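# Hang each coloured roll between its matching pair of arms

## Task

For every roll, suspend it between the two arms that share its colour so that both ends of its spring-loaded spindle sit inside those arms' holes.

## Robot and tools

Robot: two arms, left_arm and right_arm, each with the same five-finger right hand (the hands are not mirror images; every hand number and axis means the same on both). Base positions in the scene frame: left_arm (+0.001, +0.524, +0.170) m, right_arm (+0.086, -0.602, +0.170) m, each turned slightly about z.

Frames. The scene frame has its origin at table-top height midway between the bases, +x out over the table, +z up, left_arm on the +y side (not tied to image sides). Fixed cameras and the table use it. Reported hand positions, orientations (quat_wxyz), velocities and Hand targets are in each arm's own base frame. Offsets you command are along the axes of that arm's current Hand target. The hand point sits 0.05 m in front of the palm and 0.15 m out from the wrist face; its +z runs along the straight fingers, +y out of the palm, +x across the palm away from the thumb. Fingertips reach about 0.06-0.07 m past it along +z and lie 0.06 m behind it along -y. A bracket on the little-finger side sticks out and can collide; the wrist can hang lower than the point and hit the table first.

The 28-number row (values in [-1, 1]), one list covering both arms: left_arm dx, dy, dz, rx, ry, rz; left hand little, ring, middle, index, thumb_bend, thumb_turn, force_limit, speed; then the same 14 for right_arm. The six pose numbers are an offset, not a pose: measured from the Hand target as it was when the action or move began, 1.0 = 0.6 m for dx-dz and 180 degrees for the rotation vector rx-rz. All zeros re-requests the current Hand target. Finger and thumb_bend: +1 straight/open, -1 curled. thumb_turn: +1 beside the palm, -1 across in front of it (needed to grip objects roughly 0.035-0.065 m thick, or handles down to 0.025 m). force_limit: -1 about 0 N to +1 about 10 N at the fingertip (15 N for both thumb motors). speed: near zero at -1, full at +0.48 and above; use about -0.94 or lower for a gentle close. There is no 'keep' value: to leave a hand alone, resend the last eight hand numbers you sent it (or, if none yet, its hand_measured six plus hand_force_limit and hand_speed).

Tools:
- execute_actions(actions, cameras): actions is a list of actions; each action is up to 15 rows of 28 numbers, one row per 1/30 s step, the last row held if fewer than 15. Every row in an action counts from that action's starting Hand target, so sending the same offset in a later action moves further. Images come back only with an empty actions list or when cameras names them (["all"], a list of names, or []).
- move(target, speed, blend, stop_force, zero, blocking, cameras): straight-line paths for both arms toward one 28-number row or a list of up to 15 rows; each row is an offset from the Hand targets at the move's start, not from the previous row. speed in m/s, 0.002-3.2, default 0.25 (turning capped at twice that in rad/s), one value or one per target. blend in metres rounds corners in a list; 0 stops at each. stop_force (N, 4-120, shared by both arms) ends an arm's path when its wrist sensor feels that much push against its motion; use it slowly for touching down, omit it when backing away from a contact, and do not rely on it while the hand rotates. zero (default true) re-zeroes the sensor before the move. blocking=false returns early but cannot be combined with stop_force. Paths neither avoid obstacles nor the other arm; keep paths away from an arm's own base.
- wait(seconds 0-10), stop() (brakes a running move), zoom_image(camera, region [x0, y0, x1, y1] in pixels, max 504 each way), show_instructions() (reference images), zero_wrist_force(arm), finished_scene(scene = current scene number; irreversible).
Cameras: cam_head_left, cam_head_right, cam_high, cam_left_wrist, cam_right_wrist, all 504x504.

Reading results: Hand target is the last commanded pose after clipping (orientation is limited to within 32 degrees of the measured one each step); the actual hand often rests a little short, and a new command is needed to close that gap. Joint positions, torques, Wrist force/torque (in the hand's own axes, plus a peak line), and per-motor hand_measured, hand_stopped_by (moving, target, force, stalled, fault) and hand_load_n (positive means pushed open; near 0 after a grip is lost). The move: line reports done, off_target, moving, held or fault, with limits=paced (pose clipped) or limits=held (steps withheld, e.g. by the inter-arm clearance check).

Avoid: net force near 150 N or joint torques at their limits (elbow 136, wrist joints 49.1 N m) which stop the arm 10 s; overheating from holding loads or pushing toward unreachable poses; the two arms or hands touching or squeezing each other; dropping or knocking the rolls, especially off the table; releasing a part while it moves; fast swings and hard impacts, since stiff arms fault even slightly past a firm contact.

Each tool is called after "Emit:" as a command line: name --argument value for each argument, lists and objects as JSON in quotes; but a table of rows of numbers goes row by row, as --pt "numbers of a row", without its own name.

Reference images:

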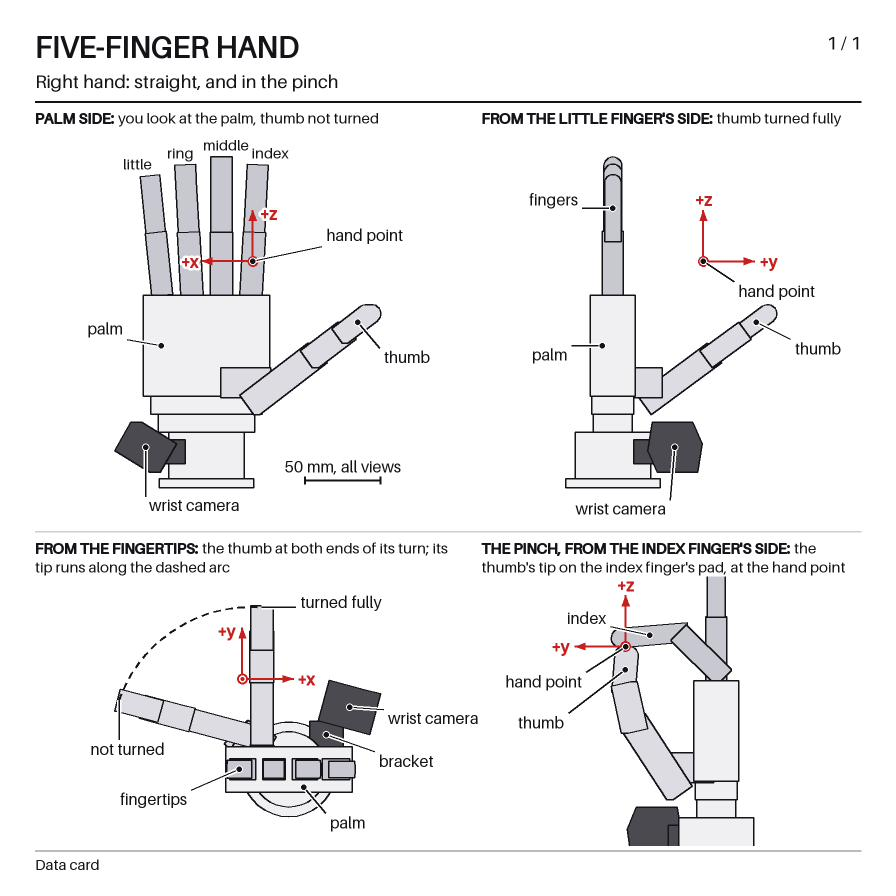

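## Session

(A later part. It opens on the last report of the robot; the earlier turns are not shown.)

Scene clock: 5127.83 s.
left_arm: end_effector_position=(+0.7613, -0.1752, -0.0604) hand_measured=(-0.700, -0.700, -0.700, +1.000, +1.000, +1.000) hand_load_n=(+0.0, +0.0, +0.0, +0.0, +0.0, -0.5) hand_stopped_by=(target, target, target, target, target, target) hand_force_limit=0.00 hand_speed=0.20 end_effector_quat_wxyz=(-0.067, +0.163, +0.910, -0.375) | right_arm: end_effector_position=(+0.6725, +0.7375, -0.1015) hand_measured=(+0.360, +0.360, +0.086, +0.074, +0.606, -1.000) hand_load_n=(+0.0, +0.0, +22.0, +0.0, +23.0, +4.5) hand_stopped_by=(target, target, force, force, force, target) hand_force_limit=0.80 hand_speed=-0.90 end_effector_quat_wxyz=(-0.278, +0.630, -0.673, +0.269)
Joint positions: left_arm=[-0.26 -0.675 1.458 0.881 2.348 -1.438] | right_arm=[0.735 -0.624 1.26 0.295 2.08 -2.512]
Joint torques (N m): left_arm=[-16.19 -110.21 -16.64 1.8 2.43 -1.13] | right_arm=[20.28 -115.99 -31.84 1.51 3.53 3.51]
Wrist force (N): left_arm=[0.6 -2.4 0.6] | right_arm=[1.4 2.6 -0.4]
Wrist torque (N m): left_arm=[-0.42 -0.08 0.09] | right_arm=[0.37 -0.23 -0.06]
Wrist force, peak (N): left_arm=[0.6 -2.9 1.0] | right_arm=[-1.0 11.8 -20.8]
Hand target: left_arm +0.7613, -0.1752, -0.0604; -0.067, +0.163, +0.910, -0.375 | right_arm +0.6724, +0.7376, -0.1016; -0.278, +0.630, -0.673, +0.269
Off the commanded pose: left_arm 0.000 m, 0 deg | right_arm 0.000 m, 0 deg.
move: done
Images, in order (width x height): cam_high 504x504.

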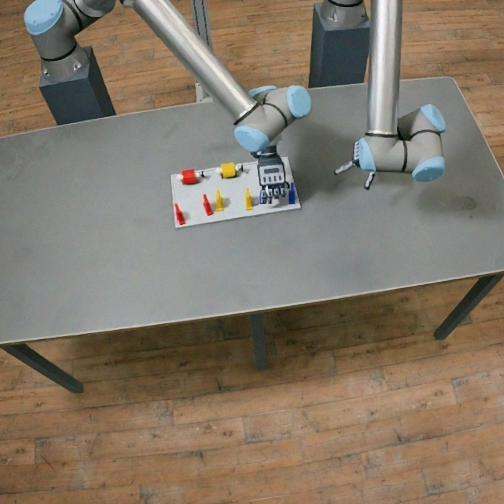

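Emit:
execute_actions --actions '[[[0,0,0,0,0,0,-0.7,-0.7,-0.7,1,1,1,0,0.2,0,0,0,0,0,0,0.36,0.36,0.36,0.36,0.95,-1,0.8,-0.9]]]'

Emit:
wait --seconds 5 --cameras '["cam_high", "cam_right_wrist"]'

Emit:
zoom_image --camera "cam_high" --region '[265, 170, 305, 210]'

Scene clock: 5137.83 s.
left_arm: end_effector_position=(+0.7613, -0.1752, -0.0604) hand_measured=(-0.700, -0.700, -0.700, +1.000, +1.000, +1.000) hand_load_n=(+0.0, +0.0, +0.0, +0.0, +0.0, +0.0) hand_stopped_by=(target, target, target, target, target, target) hand_force_limit=0.00 hand_speed=0.20 end_effector_quat_wxyz=(-0.067, +0.163, +0.910, -0.375) | right_arm: end_effector_position=(+0.6724, +0.7376, -0.1016) hand_measured=(+0.360, +0.360, +0.360, +0.360, +0.950, -1.000) hand_load_n=(+0.0, +0.0, +0.5, +0.0, +0.0, +0.0) hand_stopped_by=(target, target, target, target, target, target) hand_force_limit=0.80 hand_speed=-0.90 end_effector_quat_wxyz=(-0.278, +0.630, -0.673, +0.269)
Joint positions: left_arm=[-0.26 -0.675 1.458 0.881 2.348 -1.438] | right_arm=[0.735 -0.624 1.26 0.295 2.08 -2.512]
Joint torques (N m): left_arm=[-18.22 -107.5 -16.33 1.38 2.23 -1.84] | right_arm=[-20 -106.21 -26.14 0.7 0.25 -2.59]
Wrist force (N): left_arm=[0.8 -2.4 0.8] | right_arm=[0.4 0.0 -0.4]
Wrist torque (N m): left_arm=[-0.43 -0.12 0.11] | right_arm=[0.36 -0.08 -0.03]
Wrist force, peak (N): left_arm=[1.2 -2.6 1.1] | right_arm=[-0.8 4.6 -6.7]
Hand target: left_arm +0.7613, -0.1752, -0.0604; -0.067, +0.163, +0.910, -0.375 | right_arm +0.6724, +0.7376, -0.1016; -0.278, +0.630, -0.673, +0.269
Off the commanded pose: left_arm 0.000 m, 0 deg | right_arm 0.000 m, 0 deg.
Step readings (end_effector_position of left_arm | right_arm):
0: (+0.7613, -0.1752, -0.0604) | (+0.6724, +0.7376, -0.1016)
1: (+0.7613, -0.1752, -0.0604) | (+0.6724, +0.7376, -0.1016)
2: (+0.7613, -0.1752, -0.0604) | (+0.6724, +0.7376, -0.1016)
4: (+0.7613, -0.1752, -0.0604) | (+0.6724, +0.7376, -0.1016)
8: (+0.7613, -0.1752, -0.0604) | (+0.6724, +0.7376, -0.1016)
15: (+0.7613, -0.1752, -0.0604) | (+0.6724, +0.7376, -0.1016)

Scene clock: 5142.83 s.
left_arm: end_effector_position=(+0.7613, -0.1752, -0.0604) hand_measured=(-0.700, -0.700, -0.700, +1.000, +1.000, +1.000) hand_load_n=(+0.0, +0.0, +0.5, +0.5, +0.0, +0.0) hand_stopped_by=(target, target, target, target, target, target) hand_force_limit=0.00 hand_speed=0.20 end_effector_quat_wxyz=(-0.067, +0.163, +0.910, -0.375) | right_arm: end_effector_position=(+0.6724, +0.7376, -0.1016) hand_measured=(+0.360, +0.360, +0.360, +0.360, +0.950, -1.000) hand_load_n=(+0.0, +0.0, +0.0, +0.0, +0.0, +0.0) hand_stopped_by=(target, target, target, target, target, target) hand_force_limit=0.80 hand_speed=-0.90 end_effector_quat_wxyz=(-0.278, +0.630, -0.673, +0.269)
Joint positions: left_arm=[-0.26 -0.675 1.458 0.881 2.348 -1.438] | right_arm=[0.735 -0.624 1.26 0.295 2.08 -2.512]
Joint torques (N m): left_arm=[-17.41 -108.03 -16.17 1.95 2.46 -1.91] | right_arm=[-19.39 -106 -25.85 0.88 0.19 -2.79]
Wrist force (N): left_arm=[0.8 -2.4 0.5] | right_arm=[0.6 0.2 -0.4]
Wrist torque (N m): left_arm=[-0.42 -0.10 0.10] | right_arm=[0.38 -0.11 -0.01]
Wrist force, peak (N): left_arm=[0.7 -3.1 0.6] | right_arm=[1.0 0.2 -0.7]
Hand target: left_arm +0.7613, -0.1752, -0.0604; -0.067, +0.163, +0.910, -0.375 | right_arm +0.6724, +0.7376, -0.1016; -0.278, +0.630, -0.673, +0.269
Off the commanded pose: left_arm 0.000 m, 0 deg | right_arm 0.000 m, 0 deg.
wait: 5.00 s; at rest by 0.17 s
camera_calibration:
cam_right_wrist: T_world_to_cam=[[-0.687932, -0.171833, -0.70514, 0.519849], [-0.530513, 0.782072, 0.326987, -0.201518], [0.495283, 0.59903, -0.629172, -0.727831], [0, 0, 0, 1]] pos_world=[0.611195, 0.682921, -0.025471]
Images, in order (width x height): cam_high 504x504, cam_right_wrist 504x504.

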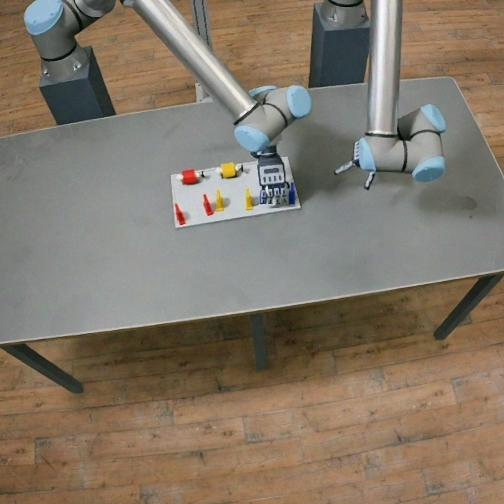

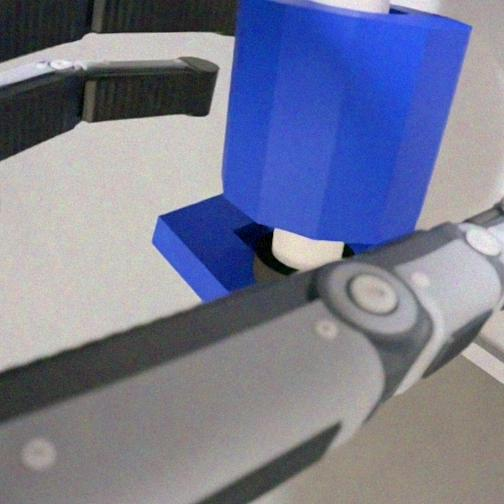

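Scaled by 12.600 from the camera's 504x504 image, which has a finer 720x720 frame.

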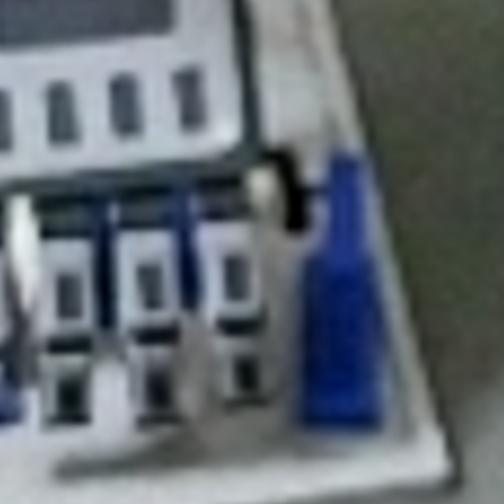

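Emit:
move --pt "0 0 0 0 0 0 -0.7 -0.7 -0.7 1 1 1 0 0.2 -0.00587 -0.11873 -0.11662 0 0 0 0.36 0.36 0.36 0.36 0.95 -1 0.8 -0.9" --speed 0.1 --cameras '["cam_high", "cam_right_wrist"]'

Emit:
zoom_image --camera "cam_high" --region '[255, 170, 305, 220]'

Scene clock: 5152.47 s.
left_arm: end_effector_position=(+0.7613, -0.1752, -0.0604) hand_measured=(-0.700, -0.700, -0.700, +1.000, +1.000, +1.000) hand_load_n=(+0.0, +0.0, +0.0, +0.0, +0.0, +0.0) hand_stopped_by=(target, target, target, target, target, target) hand_force_limit=0.00 hand_speed=0.20 end_effector_quat_wxyz=(-0.067, +0.163, +0.910, -0.375) | right_arm: end_effector_position=(+0.6725, +0.7377, -0.0015) hand_measured=(+0.360, +0.360, +0.360, +0.360, +0.950, -1.000) hand_load_n=(+0.0, +0.0, +0.0, +0.0, +0.0, +0.5) hand_stopped_by=(target, target, target, target, target, target) hand_force_limit=0.80 hand_speed=-0.90 end_effector_quat_wxyz=(-0.278, +0.630, -0.673, +0.269)
Joint positions: left_arm=[-0.26 -0.675 1.458 0.881 2.348 -1.438] | right_arm=[0.735 -0.718 1.239 0.41 2.08 -2.512]
Joint torques (N m): left_arm=[-17.4 -107.45 -16.36 1.85 2.08 -1.74] | right_arm=[-19.52 -97.7 -27.14 0.46 0 -2.23]
Wrist force (N): left_arm=[0.5 -2.4 0.8] | right_arm=[0.7 -0.4 0.1]
Wrist torque (N m): left_arm=[-0.42 -0.06 0.08] | right_arm=[0.26 -0.11 -0.01]
Wrist force, peak (N): left_arm=[1.2 -2.8 1.1] | right_arm=[0.5 -1.1 -1.0]
Hand target: left_arm +0.7613, -0.1752, -0.0604; -0.067, +0.163, +0.910, -0.375 | right_arm +0.6724, +0.7376, -0.0017; -0.278, +0.630, -0.673, +0.269
Off the commanded pose: left_arm 0.000 m, 0 deg | right_arm 0.000 m, 0 deg.
move: done
camera_calibration:
cam_right_wrist: T_world_to_cam=[[-0.687809, -0.171807, -0.705267, 0.590348], [-0.530602, 0.782021, 0.326962, -0.234073], [0.49536, 0.599104, -0.629042, -0.66507], [0, 0, 0, 1]] pos_world=[0.611295, 0.682922, 0.0745294]
Images, in order (width x height): cam_high 504x504, cam_right_wrist 504x504.

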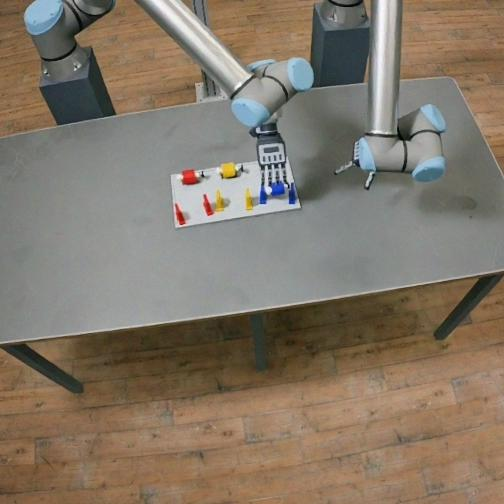

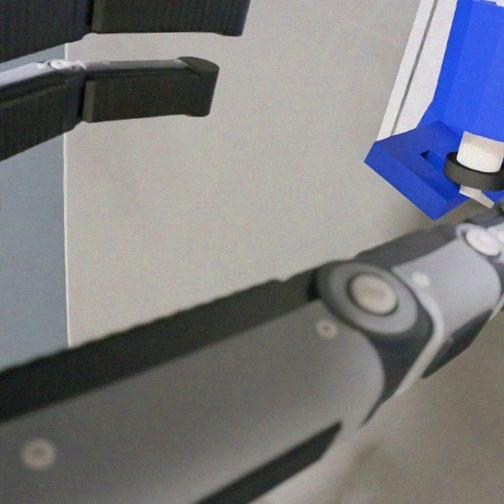

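Scaled by 10.080 from the camera's 504x504 image, which has a finer 720x720 frame.

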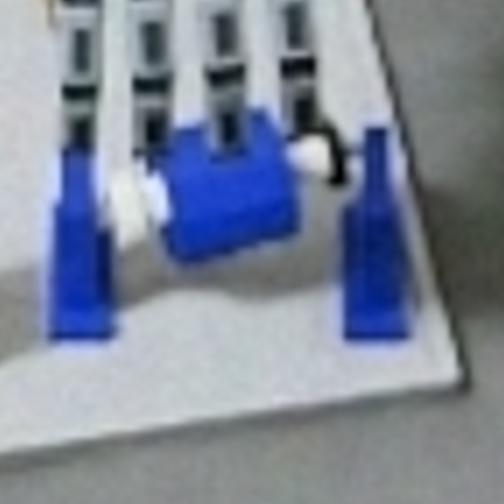

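Emit:
zoom_image --camera "cam_right_wrist" --region '[344, 90, 504, 250]'

Scaled by 3.150 from the camera's 504x504 image, which has a finer 720x720 frame.

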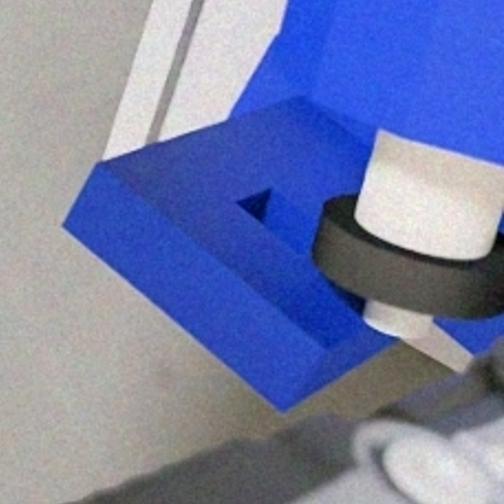

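Emit:
move --pt "0 0 0 0 0 0 -0.7 -0.7 -0.7 1 1 1 0 0.2 -0.05273 0.11317 -0.18735 0.00139 0.0281 0.0276 0.36 0.36 0.36 0.36 0.95 -1 0.8 -0.9" --pt "0 0 0 0 0 0 -0.7 -0.7 -0.7 1 1 1 0 0.2 -0.05273 0.11317 -0.18735 0.00139 0.0281 0.0276 -0.7 -0.7 -0.7 1 1 1 0 0.2" --speed 0.15 --cameras '["cam_high", "cam_right_wrist"]'

Emit:
zoom_image --camera "cam_high" --region '[255, 170, 305, 220]'

Scene clock: 5211.80 s.
left_arm: end_effector_position=(+0.7613, -0.1752, -0.0604) hand_measured=(-0.700, -0.700, -0.700, +1.000, +1.000, +1.000) hand_load_n=(+0.0, +0.0, +0.5, +0.0, +0.0, +0.0) hand_stopped_by=(target, target, target, target, target, target) hand_force_limit=0.00 hand_speed=0.20 end_effector_quat_wxyz=(-0.067, +0.163, +0.910, -0.375) | right_arm: end_effector_position=(+0.5464, +0.7747, +0.0298) hand_measured=(-0.700, -0.700, -0.700, +1.000, +1.000, +1.000) hand_load_n=(+0.0, +0.5, +0.0, +0.0, +0.0, +0.0) hand_stopped_by=(target, target, target, target, target, target) hand_force_limit=0.00 hand_speed=0.20 end_effector_quat_wxyz=(+0.261, -0.587, +0.711, -0.286)
Joint positions: left_arm=[-0.26 -0.675 1.458 0.881 2.348 -1.438] | right_arm=[0.89 -0.747 1.265 0.571 2.23 -2.229]
Joint torques (N m): left_arm=[-17.05 -106.7 -16.29 1.61 2.21 -1.76] | right_arm=[-20.68 -93.81 -43.23 5.06 -1.08 4.23]
Wrist force (N): left_arm=[0.7 -2.4 1.0] | right_arm=[0.4 -0.9 -1.3]
Wrist torque (N m): left_arm=[-0.44 -0.12 0.10] | right_arm=[0.19 0.01 0.25]
Wrist force, peak (N): left_arm=[1.5 -2.6 1.2] | right_arm=[0.3 0.3 -2.6]
Hand target: left_arm +0.7613, -0.1752, -0.0604; -0.067, +0.163, +0.910, -0.375 | right_arm +0.5464, +0.7747, +0.0298; +0.261, -0.587, +0.711, -0.286
Off the commanded pose: left_arm 0.000 m, 0 deg | right_arm 0.000 m, 0 deg.
move: done
camera_calibration:
cam_right_wrist: T_world_to_cam=[[-0.703879, -0.0856049, -0.705143, 0.474012], [-0.429891, 0.841605, 0.326949, -0.441383], [0.565463, 0.533267, -0.629189, -0.592392], [0, 0, 0, 1]] pos_world=[0.478876, 0.727951, 0.105829]
Images, in order (width x height): cam_high 504x504, cam_right_wrist 504x504.

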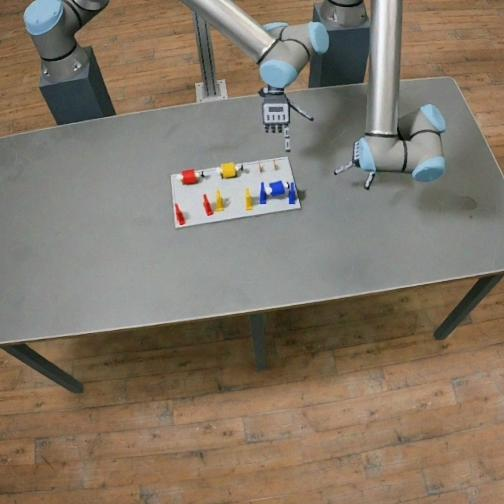

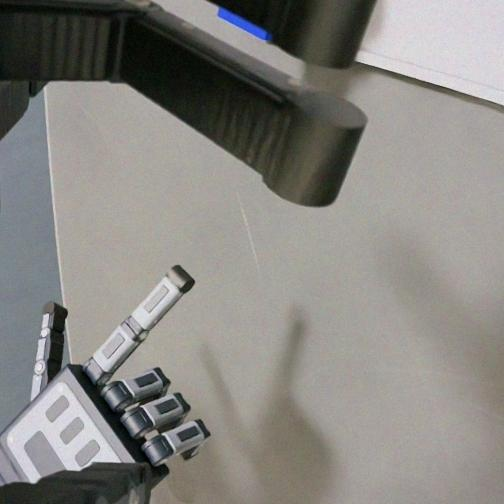

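Scaled by 10.080 from the camera's 504x504 image, which has a finer 720x720 frame.

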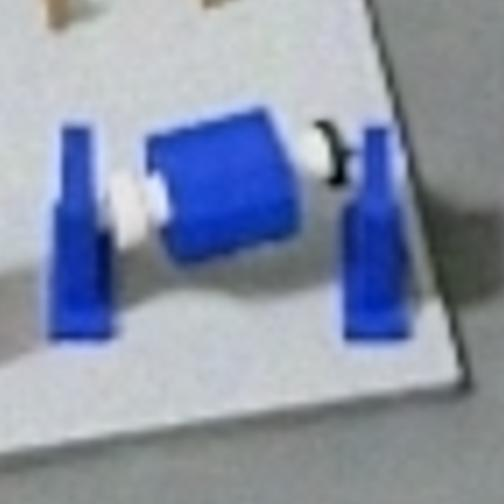

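Emit:
move --pt "0 0 0 0 0 0 -0.7 -0.7 -0.7 1 1 1 0 0.2 0.00795 0.16019 0.15731 0 0 0 -0.7 -0.7 -0.7 1 1 1 0 0.2" --speed 0.12 --cameras '["cam_high", "cam_right_wrist"]'

Emit:
zoom_image --camera "cam_high" --region '[255, 160, 315, 220]'

Scene clock: 5229.77 s.
left_arm: end_effector_position=(+0.7613, -0.1752, -0.0604) hand_measured=(-0.700, -0.700, -0.700, +1.000, +1.000, +1.000) hand_load_n=(+0.0, +0.0, +0.0, +0.0, +0.0, +0.0) hand_stopped_by=(target, target, target, target, target, target) hand_force_limit=0.00 hand_speed=0.20 end_effector_quat_wxyz=(-0.067, +0.163, +0.910, -0.375) | right_arm: end_effector_position=(+0.5463, +0.7746, -0.1050) hand_measured=(-0.700, -0.700, -0.700, +1.000, +1.000, +1.000) hand_load_n=(+0.0, +0.0, +0.0, -0.5, +0.0, +0.0) hand_stopped_by=(target, target, target, target, target, target) hand_force_limit=0.00 hand_speed=0.20 end_effector_quat_wxyz=(+0.261, -0.587, +0.711, -0.286)
Joint positions: left_arm=[-0.26 -0.675 1.458 0.881 2.348 -1.438] | right_arm=[0.89 -0.618 1.291 0.415 2.23 -2.229]
Joint torques (N m): left_arm=[-16.78 -108.17 -15.98 1.51 1.89 -1.87] | right_arm=[-0.9 -118.67 -42.22 5.57 1.53 1.69]
Wrist force (N): left_arm=[0.7 -2.5 1.1] | right_arm=[0.8 -0.6 -0.4]
Wrist torque (N m): left_arm=[-0.47 -0.12 0.10] | right_arm=[0.20 -0.01 0.28]
Wrist force, peak (N): left_arm=[0.7 -3.3 1.0] | right_arm=[0.3 -2.2 -2.7]
Hand target: left_arm +0.7613, -0.1752, -0.0604; -0.067, +0.163, +0.910, -0.375 | right_arm +0.5464, +0.7747, -0.1050; +0.261, -0.587, +0.711, -0.286
Off the commanded pose: left_arm 0.000 m, 0 deg | right_arm 0.000 m, 0 deg.
move: done
camera_calibration:
cam_right_wrist: T_world_to_cam=[[-0.703953, -0.0855888, -0.70507, 0.378914], [-0.429775, 0.841673, 0.326924, -0.397459], [0.565458, 0.533161, -0.629283, -0.677073], [0, 0, 0, 1]] pos_world=[0.478776, 0.727951, -0.028971]
Images, in order (width x height): cam_high 504x504, cam_right_wrist 504x504.

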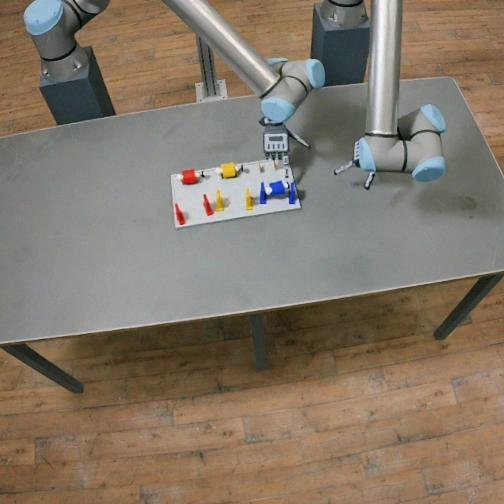

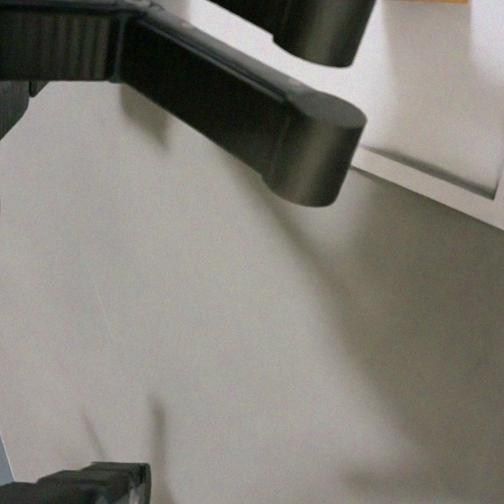

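Scaled by 8.400 from the camera's 504x504 image, which has a finer 720x720 frame.

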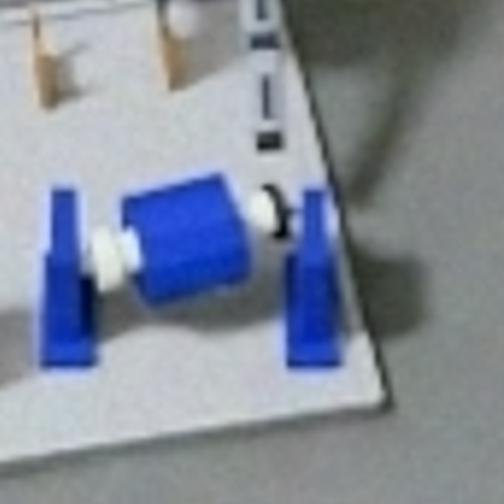

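Emit:
move --pt "0 0 0 0 0 0 -0.7 -0.7 -0.7 1 1 1 0 0.2 0 -0.02343 0.02374 0 0 0 -0.7 -0.7 -0.7 1 1 1 0 0.2" --speed 0.012 --stop_force 5 --cameras '["cam_high"]'

Emit:
zoom_image --camera "cam_high" --region '[255, 160, 315, 220]'

Scene clock: 5237.93 s.
left_arm: end_effector_position=(+0.7613, -0.1752, -0.0604) hand_measured=(-0.700, -0.700, -0.700, +1.000, +1.000, +1.000) hand_load_n=(+0.0, +0.0, +0.0, +0.0, +0.0, +0.0) hand_stopped_by=(target, target, target, target, target, target) hand_force_limit=0.00 hand_speed=0.20 end_effector_quat_wxyz=(-0.067, +0.163, +0.910, -0.375) | right_arm: end_effector_position=(+0.5608, +0.7721, -0.1050) hand_measured=(-0.700, -0.700, -0.700, +1.000, +1.000, +1.000) hand_load_n=(+0.0, +0.0, +0.0, -3.0, +0.0, +0.0) hand_stopped_by=(target, target, target, target, target, target) hand_force_limit=0.00 hand_speed=0.20 end_effector_quat_wxyz=(+0.261, -0.587, +0.711, -0.286)
Joint positions: left_arm=[-0.26 -0.675 1.458 0.881 2.348 -1.438] | right_arm=[0.875 -0.614 1.28 0.412 2.222 -2.246]
Joint torques (N m): left_arm=[-17.95 -106.67 -16.38 1.88 1.83 -1.64] | right_arm=[15.5 -118.78 -24.72 3.16 5.13 4.05]
Wrist force (N): left_arm=[0.5 -2.5 0.8] | right_arm=[1.4 2.0 -6.0]
Wrist torque (N m): left_arm=[-0.45 -0.08 0.09] | right_arm=[0.48 -0.01 0.26]
Wrist force, peak (N): left_arm=[0.8 -3.2 0.9] | right_arm=[1.3 3.3 -10.0]
Hand target: left_arm +0.7613, -0.1752, -0.0604; -0.067, +0.163, +0.910, -0.375 | right_arm +0.5608, +0.7721, -0.1050; +0.261, -0.587, +0.711, -0.286 (not the last commanded pose)
Off the commanded pose: left_arm 0.000 m, 0 deg | right_arm 0.005 m, 0 deg.
move: contact (right_arm)
Images, in order (width x height): cam_high 504x504.

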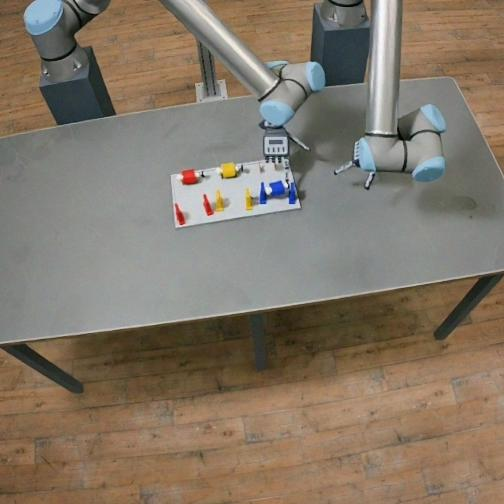

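Scaled by 8.400 from the camera's 504x504 image, which has a finer 720x720 frame.

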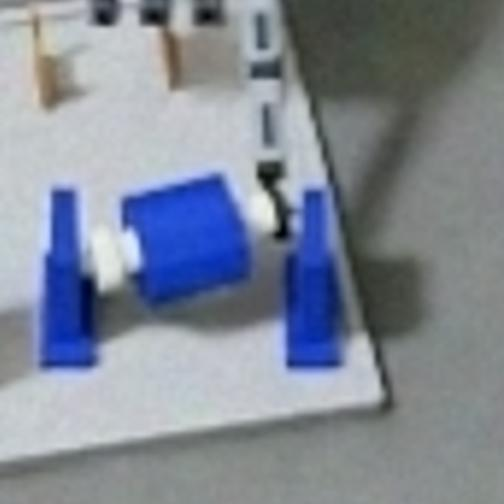

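Emit:
move --pt "0 0 0 0 0 0 -0.7 -0.7 -0.7 1 1 1 0 0.2 0 -0.02343 0.02374 0 0 0 -0.7 -0.7 -0.7 1 1 1 0 0.2" --speed 0.01 --stop_force 16 --zero false --cameras '["cam_high"]'

Emit:
zoom_image --camera "cam_high" --region '[255, 160, 315, 220]'

Scene clock: 5246.27 s.
left_arm: end_effector_position=(+0.7613, -0.1752, -0.0604) hand_measured=(-0.700, -0.700, -0.700, +1.000, +1.000, +1.000) hand_load_n=(+0.0, +0.0, +0.0, +0.0, +0.0, -0.5) hand_stopped_by=(target, target, target, target, target, target) hand_force_limit=0.00 hand_speed=0.20 end_effector_quat_wxyz=(-0.067, +0.163, +0.910, -0.375) | right_arm: end_effector_position=(+0.5618, +0.7719, -0.1049) hand_measured=(-0.700, -0.700, -0.700, +1.000, +1.000, +1.000) hand_load_n=(+0.0, +0.0, +0.0, -8.5, +0.0, -0.5) hand_stopped_by=(target, target, target, target, target, target) hand_force_limit=0.00 hand_speed=0.20 end_effector_quat_wxyz=(+0.261, -0.587, +0.711, -0.286)
Joint positions: left_arm=[-0.26 -0.675 1.458 0.881 2.348 -1.438] | right_arm=[0.874 -0.614 1.279 0.412 2.222 -2.247]
Joint torques (N m): left_arm=[-16.73 -107.34 -16.45 1.73 1.85 -2.07] | right_arm=[9.19 -116.13 -25.81 1.33 5.86 4.33]
Wrist force (N): left_arm=[0.4 -2.4 0.7] | right_arm=[1.3 5.5 -14.1]
Wrist torque (N m): left_arm=[-0.42 -0.06 0.08] | right_arm=[0.77 -0.07 0.23]
Wrist force, peak (N): left_arm=[1.0 -3.0 0.9] | right_arm=[2.1 7.1 -19.7]
Hand target: left_arm +0.7613, -0.1752, -0.0604; -0.067, +0.163, +0.910, -0.375 | right_arm +0.5618, +0.7719, -0.1049; +0.261, -0.587, +0.711, -0.286 (not the last commanded pose)
Off the commanded pose: left_arm 0.000 m, 0 deg | right_arm 0.019 m, 0 deg.
move: contact (right_arm)
Images, in order (width x height): cam_high 504x504.

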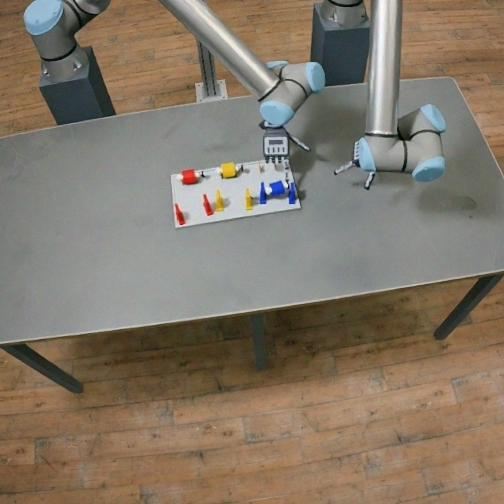

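Scaled by 8.400 from the camera's 504x504 image, which has a finer 720x720 frame.

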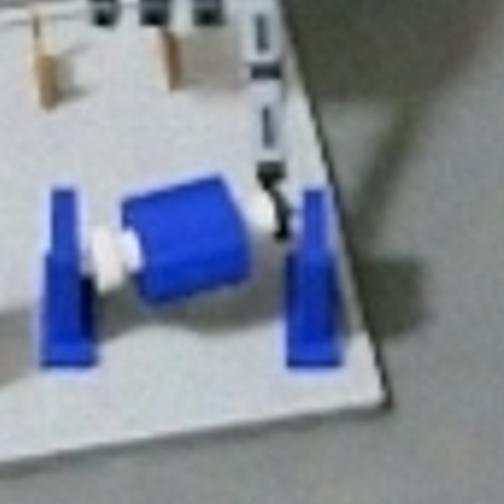

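Emit:
move --pt "0 0 0 0 0 0 -0.7 -0.7 -0.7 1 1 1 0 0.2 0 -0.02343 0.02374 0 0 0 -0.7 -0.7 -0.7 1 1 1 0 0.2" --speed 0.01 --stop_force 22 --zero false --cameras '["cam_high"]'

Emit:
zoom_image --camera "cam_high" --region '[255, 160, 315, 220]'

Scene clock: 5257.20 s.
left_arm: end_effector_position=(+0.7613, -0.1752, -0.0604) hand_measured=(-0.700, -0.700, -0.700, +1.000, +1.000, +1.000) hand_load_n=(+0.0, +0.0, +0.0, +0.0, +0.0, +0.0) hand_stopped_by=(target, target, target, target, target, target) hand_force_limit=0.00 hand_speed=0.20 end_effector_quat_wxyz=(-0.067, +0.163, +0.910, -0.375) | right_arm: end_effector_position=(+0.5627, +0.7718, -0.1048) hand_measured=(-0.700, -0.700, -0.700, +0.998, +1.000, +1.000) hand_load_n=(+0.5, +0.0, +0.0, -12.0, +0.0, +0.0) hand_stopped_by=(target, target, target, target, target, target) hand_force_limit=0.00 hand_speed=0.20 end_effector_quat_wxyz=(+0.261, -0.587, +0.711, -0.286)
Joint positions: left_arm=[-0.26 -0.675 1.458 0.881 2.348 -1.438] | right_arm=[0.873 -0.614 1.279 0.412 2.222 -2.248]
Joint torques (N m): left_arm=[-16.76 -108.75 -16.42 1.58 2.02 -1.67] | right_arm=[3.98 -113.69 -25.36 1.42 6.83 4.12]
Wrist force (N): left_arm=[0.4 -1.9 0.9] | right_arm=[-0.2 7.9 -19.8]
Wrist torque (N m): left_arm=[-0.37 -0.07 0.10] | right_arm=[0.95 -0.06 0.10]
Wrist force, peak (N): left_arm=[0.6 -2.8 1.1] | right_arm=[0.3 9.6 -25.6]
Hand target: left_arm +0.7613, -0.1752, -0.0604; -0.067, +0.163, +0.910, -0.375 | right_arm +0.5627, +0.7718, -0.1048; +0.261, -0.587, +0.711, -0.286 (not the last commanded pose)
Off the commanded pose: left_arm 0.000 m, 0 deg | right_arm 0.019 m, 0 deg.
move: contact (right_arm)
Images, in order (width x height): cam_high 504x504.

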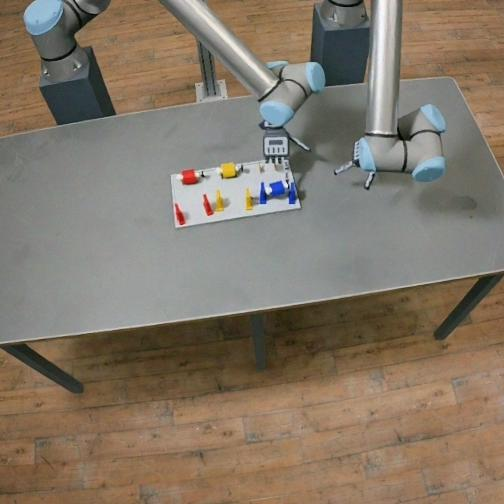

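Scaled by 8.400 from the camera's 504x504 image, which has a finer 720x720 frame.

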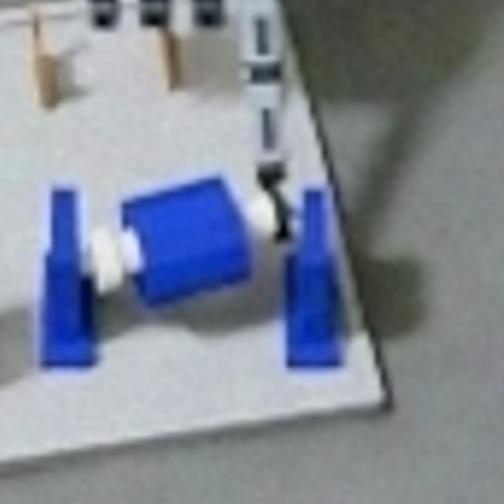

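Emit:
move --pt "0 0 0 0 0 0 -0.7 -0.7 -0.7 1 1 1 0 0.2 0 0.01752 -0.01785 0 0 0 -0.7 -0.7 -0.7 1 1 1 0 0.2" --pt "0 0 0 0 0 0 -0.7 -0.7 -0.7 1 1 1 0 0.2 -0.00767 -0.13697 -0.16956 0 0 0 -0.7 -0.7 -0.7 1 1 1 0 0.2" --pt "0 0 0 0 0 0 -0.7 -0.7 -0.7 1 1 1 0 0.2 0.01787 -0.2534 0.00772 -0.00267 -0.05387 -0.05291 0.36 0.36 0.36 0.36 0.95 -1 0.8 0.2" --speed '[0.03,0.15,0.15]' --cameras '["cam_high", "cam_right_wrist"]'

Emit:
zoom_image --camera "cam_right_wrist" --region '[304, 50, 504, 250]'

Scene clock: 5369.60 s.
left_arm: end_effector_position=(+0.7613, -0.1752, -0.0604) hand_measured=(-0.700, -0.700, -0.700, +1.000, +1.000, +1.000) hand_load_n=(+0.0, +0.0, +0.0, +0.0, +0.0, +0.0) hand_stopped_by=(target, target, target, target, target, target) hand_force_limit=0.00 hand_speed=0.20 end_effector_quat_wxyz=(-0.067, +0.163, +0.910, -0.375) | right_arm: end_effector_position=(+0.6683, +0.7384, -0.0001) hand_measured=(+0.360, +0.360, +0.360, +0.360, +0.950, -1.000) hand_load_n=(-0.5, +0.0, +0.0, +0.0, -0.5, +0.0) hand_stopped_by=(target, target, target, target, target, target) hand_force_limit=0.80 hand_speed=0.20 end_effector_quat_wxyz=(-0.293, +0.667, -0.637, +0.253)
Joint positions: left_arm=[-0.26 -0.675 1.458 0.881 2.348 -1.438] | right_arm=[0.72 -0.748 1.284 0.344 2.001 -2.625]
Joint torques (N m): left_arm=[-16.8 -106.75 -15.61 1.62 1.9 -1.82] | right_arm=[21.18 -116.23 -32.01 0.89 -0.82 -3.28]
Wrist force (N): left_arm=[0.6 -2.7 0.8] | right_arm=[0.6 -0.1 -0.5]
Wrist torque (N m): left_arm=[-0.47 -0.09 0.08] | right_arm=[0.32 -0.19 0.06]
Wrist force, peak (N): left_arm=[0.8 -3.1 0.8] | right_arm=[0.2 8.0 -19.8]
Hand target: left_arm +0.7613, -0.1752, -0.0604; -0.067, +0.163, +0.910, -0.375 | right_arm +0.6683, +0.7384, -0.0001; -0.293, +0.667, -0.637, +0.253
Off the commanded pose: left_arm 0.000 m, 0 deg | right_arm 0.000 m, 0 deg.
move: done
camera_calibration:
cam_right_wrist: T_world_to_cam=[[-0.664021, -0.248828, -0.705097, 0.629564], [-0.615732, 0.716971, 0.326844, -0.132451], [0.424206, 0.651181, -0.629295, -0.653374], [0, 0, 0, 1]] pos_world=[0.613654, 0.677082, 0.0760292]
Images, in order (width x height): cam_high 504x504, cam_right_wrist 504x504.

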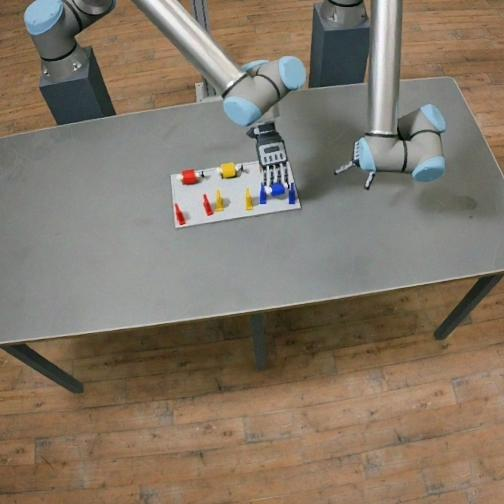

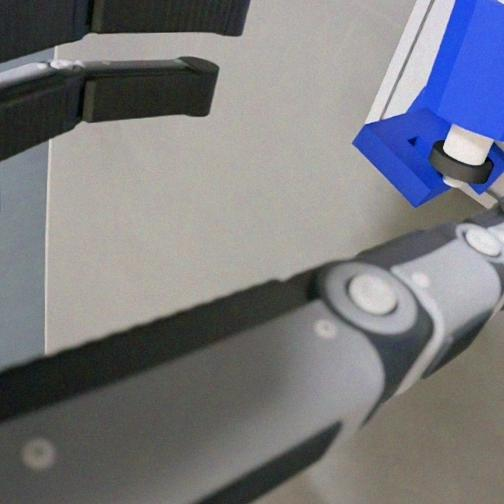

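Scaled by 2.520 from the camera's 504x504 image, which has a finer 720x720 frame.

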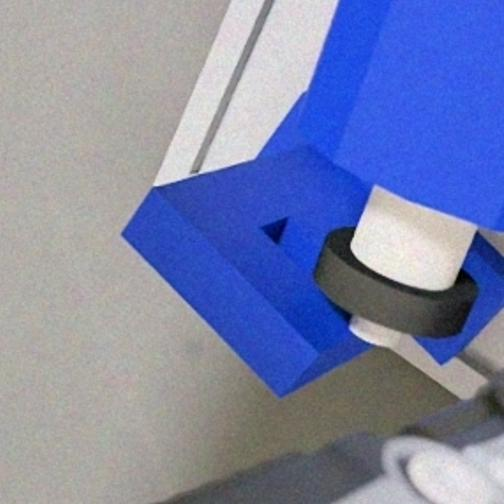

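Emit:
zoom_image --camera "cam_right_wrist" --region '[414, 150, 504, 240]'

Scaled by 5.600 from the camera's 504x504 image, which has a finer 720x720 frame.

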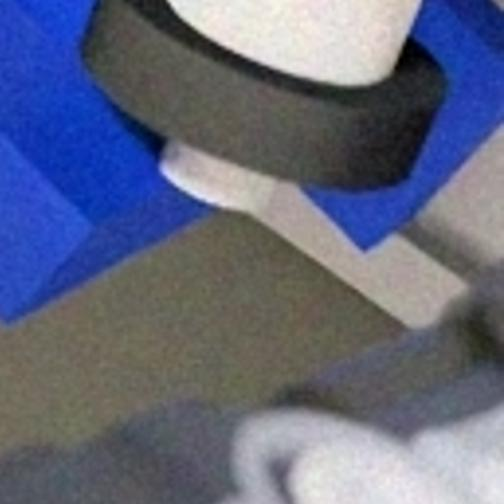

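Emit:
move --pt "0 0 0 0 0 0 -0.7 -0.7 -0.7 1 1 1 0 0.2 0.006 0.12133 0.11908 0 0 0 0.36 0.36 0.36 0.36 0.95 -1 0.8 0.2" --speed 0.08 --stop_force 5 --cameras '["cam_high", "cam_right_wrist"]'

Emit:
zoom_image --camera "cam_high" --region '[255, 160, 315, 220]'

Scene clock: 5393.67 s.
left_arm: end_effector_position=(+0.7613, -0.1752, -0.0604) hand_measured=(-0.700, -0.700, -0.700, +1.000, +1.000, +1.000) hand_load_n=(+0.0, +0.0, +0.0, +0.0, +0.0, +0.0) hand_stopped_by=(target, target, target, target, target, target) hand_force_limit=0.00 hand_speed=0.20 end_effector_quat_wxyz=(-0.067, +0.163, +0.910, -0.375) | right_arm: end_effector_position=(+0.6683, +0.7384, -0.1021) hand_measured=(+0.360, +0.360, +0.360, +0.360, +0.950, -1.000) hand_load_n=(+0.0, +0.0, +0.0, +0.0, +0.0, +0.0) hand_stopped_by=(target, target, target, target, target, target) hand_force_limit=0.80 hand_speed=0.20 end_effector_quat_wxyz=(-0.293, +0.667, -0.637, +0.253)
Joint positions: left_arm=[-0.26 -0.675 1.458 0.881 2.348 -1.438] | right_arm=[0.72 -0.65 1.306 0.224 2.001 -2.625]
Joint torques (N m): left_arm=[-17.16 -108.87 -16.25 1.89 1.96 -2.17] | right_arm=[19.75 -119.18 -43.3 4.47 2.44 3.64]
Wrist force (N): left_arm=[0.7 -2.2 0.7] | right_arm=[0.6 -0.2 -1.0]
Wrist torque (N m): left_arm=[-0.39 -0.10 0.10] | right_arm=[0.35 -0.19 0.04]
Wrist force, peak (N): left_arm=[1.0 -2.8 1.2] | right_arm=[0.7 -1.2 -1.1]
Hand target: left_arm +0.7613, -0.1752, -0.0604; -0.067, +0.163, +0.910, -0.375 | right_arm +0.6683, +0.7384, -0.1021; -0.293, +0.667, -0.637, +0.253
Off the commanded pose: left_arm 0.000 m, 0 deg | right_arm 0.000 m, 0 deg.
move: done
camera_calibration:
cam_right_wrist: T_world_to_cam=[[-0.66401, -0.248811, -0.705112, 0.557555], [-0.615762, 0.716924, 0.326889, -0.0990298], [0.424179, 0.651239, -0.629253, -0.717647], [0, 0, 0, 1]] pos_world=[0.613654, 0.677082, -0.0260708]
Images, in order (width x height): cam_high 504x504, cam_right_wrist 504x504.

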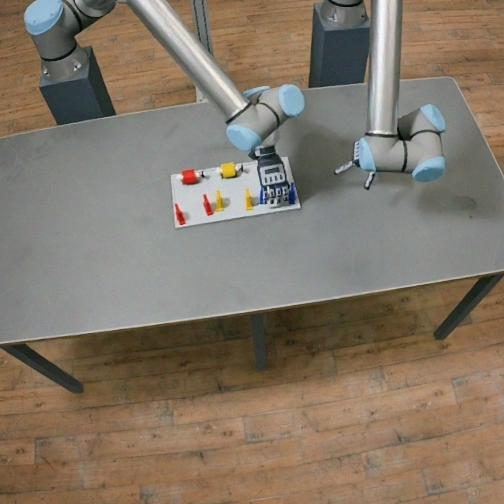

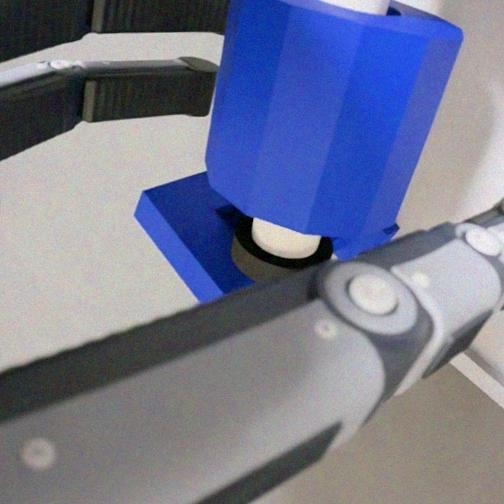

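Scaled by 8.400 from the camera's 504x504 image, which has a finer 720x720 frame.

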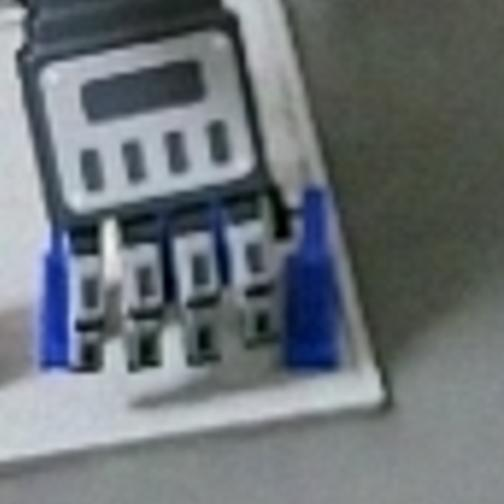

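Emit:
execute_actions --actions '[[[0,0,0,0,0,0,-0.7,-0.7,-0.7,1,1,1,0,0.2,0,0,0,0,0,0,0.36,0.36,0.0,0.0,0.5,-1,-0.6,-0.9]]]'

Emit:
wait --seconds 4.5 --cameras '["cam_high", "cam_right_wrist"]'

Emit:
zoom_image --camera "cam_high" --region '[255, 160, 315, 220]'

Scene clock: 5400.87 s.
left_arm: end_effector_position=(+0.7613, -0.1752, -0.0604) hand_measured=(-0.700, -0.700, -0.700, +1.000, +1.000, +1.000) hand_load_n=(+0.0, +0.0, +0.0, +0.0, +0.0, -0.5) hand_stopped_by=(target, target, target, target, target, target) hand_force_limit=0.00 hand_speed=0.20 end_effector_quat_wxyz=(-0.067, +0.163, +0.910, -0.375) | right_arm: end_effector_position=(+0.6683, +0.7384, -0.1021) hand_measured=(+0.360, +0.360, +0.110, +0.064, +0.630, -1.000) hand_load_n=(+0.0, +0.0, +2.5, +5.5, +3.0, +0.0) hand_stopped_by=(target, target, force, force, force, target) hand_force_limit=-0.60 hand_speed=-0.90 end_effector_quat_wxyz=(-0.293, +0.667, -0.637, +0.253)
Joint positions: left_arm=[-0.26 -0.675 1.458 0.881 2.348 -1.438] | right_arm=[0.72 -0.65 1.306 0.224 2.001 -2.625]
Joint torques (N m): left_arm=[-16.43 -106.51 -16.46 1.77 1.77 -1.78] | right_arm=[18.14 -118.75 -31.3 3.54 2.65 3.62]
Wrist force (N): left_arm=[0.9 -2.5 0.9] | right_arm=[-0.1 -1.0 3.0]
Wrist torque (N m): left_arm=[-0.44 -0.14 0.11] | right_arm=[0.39 -0.18 0.00]
Wrist force, peak (N): left_arm=[1.0 -2.7 1.4] | right_arm=[-0.4 -2.5 4.5]
Hand target: left_arm +0.7613, -0.1752, -0.0604; -0.067, +0.163, +0.910, -0.375 | right_arm +0.6683, +0.7384, -0.1021; -0.293, +0.667, -0.637, +0.253
Off the commanded pose: left_arm 0.000 m, 0 deg | right_arm 0.000 m, 0 deg.
Step readings (end_effector_position of left_arm | right_arm):
0: (+0.7613, -0.1752, -0.0604) | (+0.6683, +0.7384, -0.1021)
1: (+0.7613, -0.1752, -0.0604) | (+0.6683, +0.7384, -0.1021)
2: (+0.7613, -0.1752, -0.0604) | (+0.6683, +0.7384, -0.1021)
4: (+0.7613, -0.1752, -0.0604) | (+0.6683, +0.7384, -0.1021)
8: (+0.7613, -0.1752, -0.0604) | (+0.6683, +0.7384, -0.1021)
15: (+0.7613, -0.1752, -0.0604) | (+0.6683, +0.7384, -0.1021)

Scene clock: 5405.37 s.
left_arm: end_effector_position=(+0.7613, -0.1752, -0.0604) hand_measured=(-0.700, -0.700, -0.700, +1.000, +1.000, +1.000) hand_load_n=(+0.0, +0.0, +0.5, +0.0, -0.5, -0.5) hand_stopped_by=(target, target, target, target, target, target) hand_force_limit=0.00 hand_speed=0.20 end_effector_quat_wxyz=(-0.067, +0.163, +0.910, -0.375) | right_arm: end_effector_position=(+0.6683, +0.7384, -0.1021) hand_measured=(+0.360, +0.360, +0.110, +0.064, +0.630, -1.000) hand_load_n=(+0.0, +0.0, +2.5, +5.5, +3.0, +0.0) hand_stopped_by=(target, target, force, force, force, target) hand_force_limit=-0.60 hand_speed=-0.90 end_effector_quat_wxyz=(-0.293, +0.667, -0.637, +0.253)
Joint positions: left_arm=[-0.26 -0.675 1.458 0.881 2.348 -1.438] | right_arm=[0.72 -0.65 1.306 0.224 2.001 -2.625]
Joint torques (N m): left_arm=[-15.38 -106.3 -16.35 1.82 1.85 -2.03] | right_arm=[14.12 -118.19 -23.45 2.47 2.85 3.54]
Wrist force (N): left_arm=[0.8 -2.6 0.7] | right_arm=[-0.2 -1.1 2.4]
Wrist torque (N m): left_arm=[-0.46 -0.12 0.11] | right_arm=[0.40 -0.15 0.00]
Wrist force, peak (N): left_arm=[0.6 -3.1 0.8] | right_arm=[0.2 -1.4 3.3]
Hand target: left_arm +0.7613, -0.1752, -0.0604; -0.067, +0.163, +0.910, -0.375 | right_arm +0.6683, +0.7384, -0.1021; -0.293, +0.667, -0.637, +0.253
Off the commanded pose: left_arm 0.000 m, 0 deg | right_arm 0.000 m, 0 deg.
wait: 4.50 s; at rest by 0.17 s
camera_calibration:
cam_right_wrist: T_world_to_cam=[[-0.66401, -0.248811, -0.705112, 0.557555], [-0.615762, 0.716924, 0.326889, -0.0990298], [0.424179, 0.651239, -0.629253, -0.717647], [0, 0, 0, 1]] pos_world=[0.613654, 0.677082, -0.0260708]
Images, in order (width x height): cam_high 504x504, cam_right_wrist 504x504.

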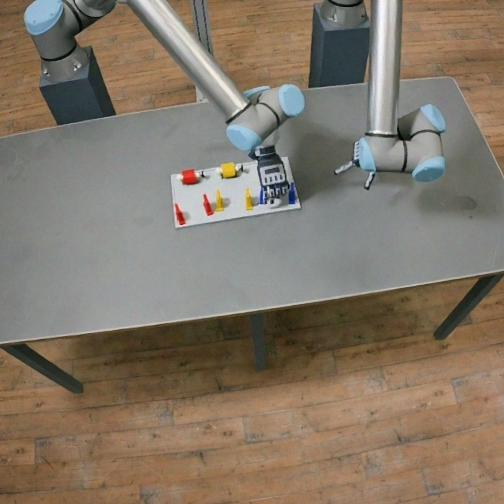

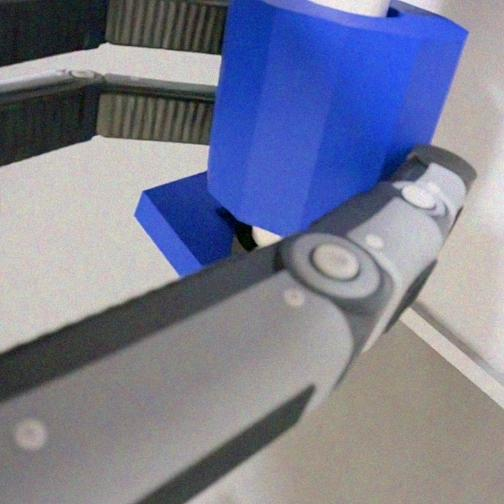

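Scaled by 8.400 from the camera's 504x504 image, which has a finer 720x720 frame.

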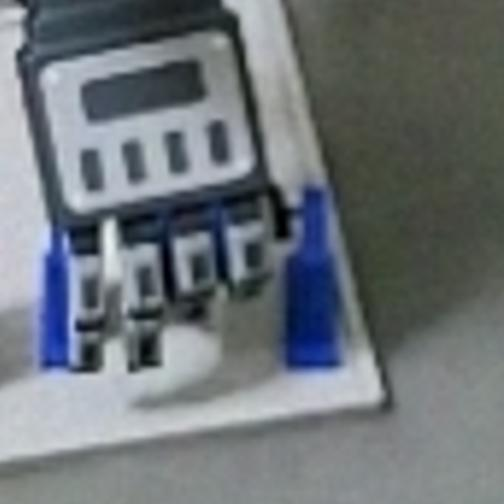

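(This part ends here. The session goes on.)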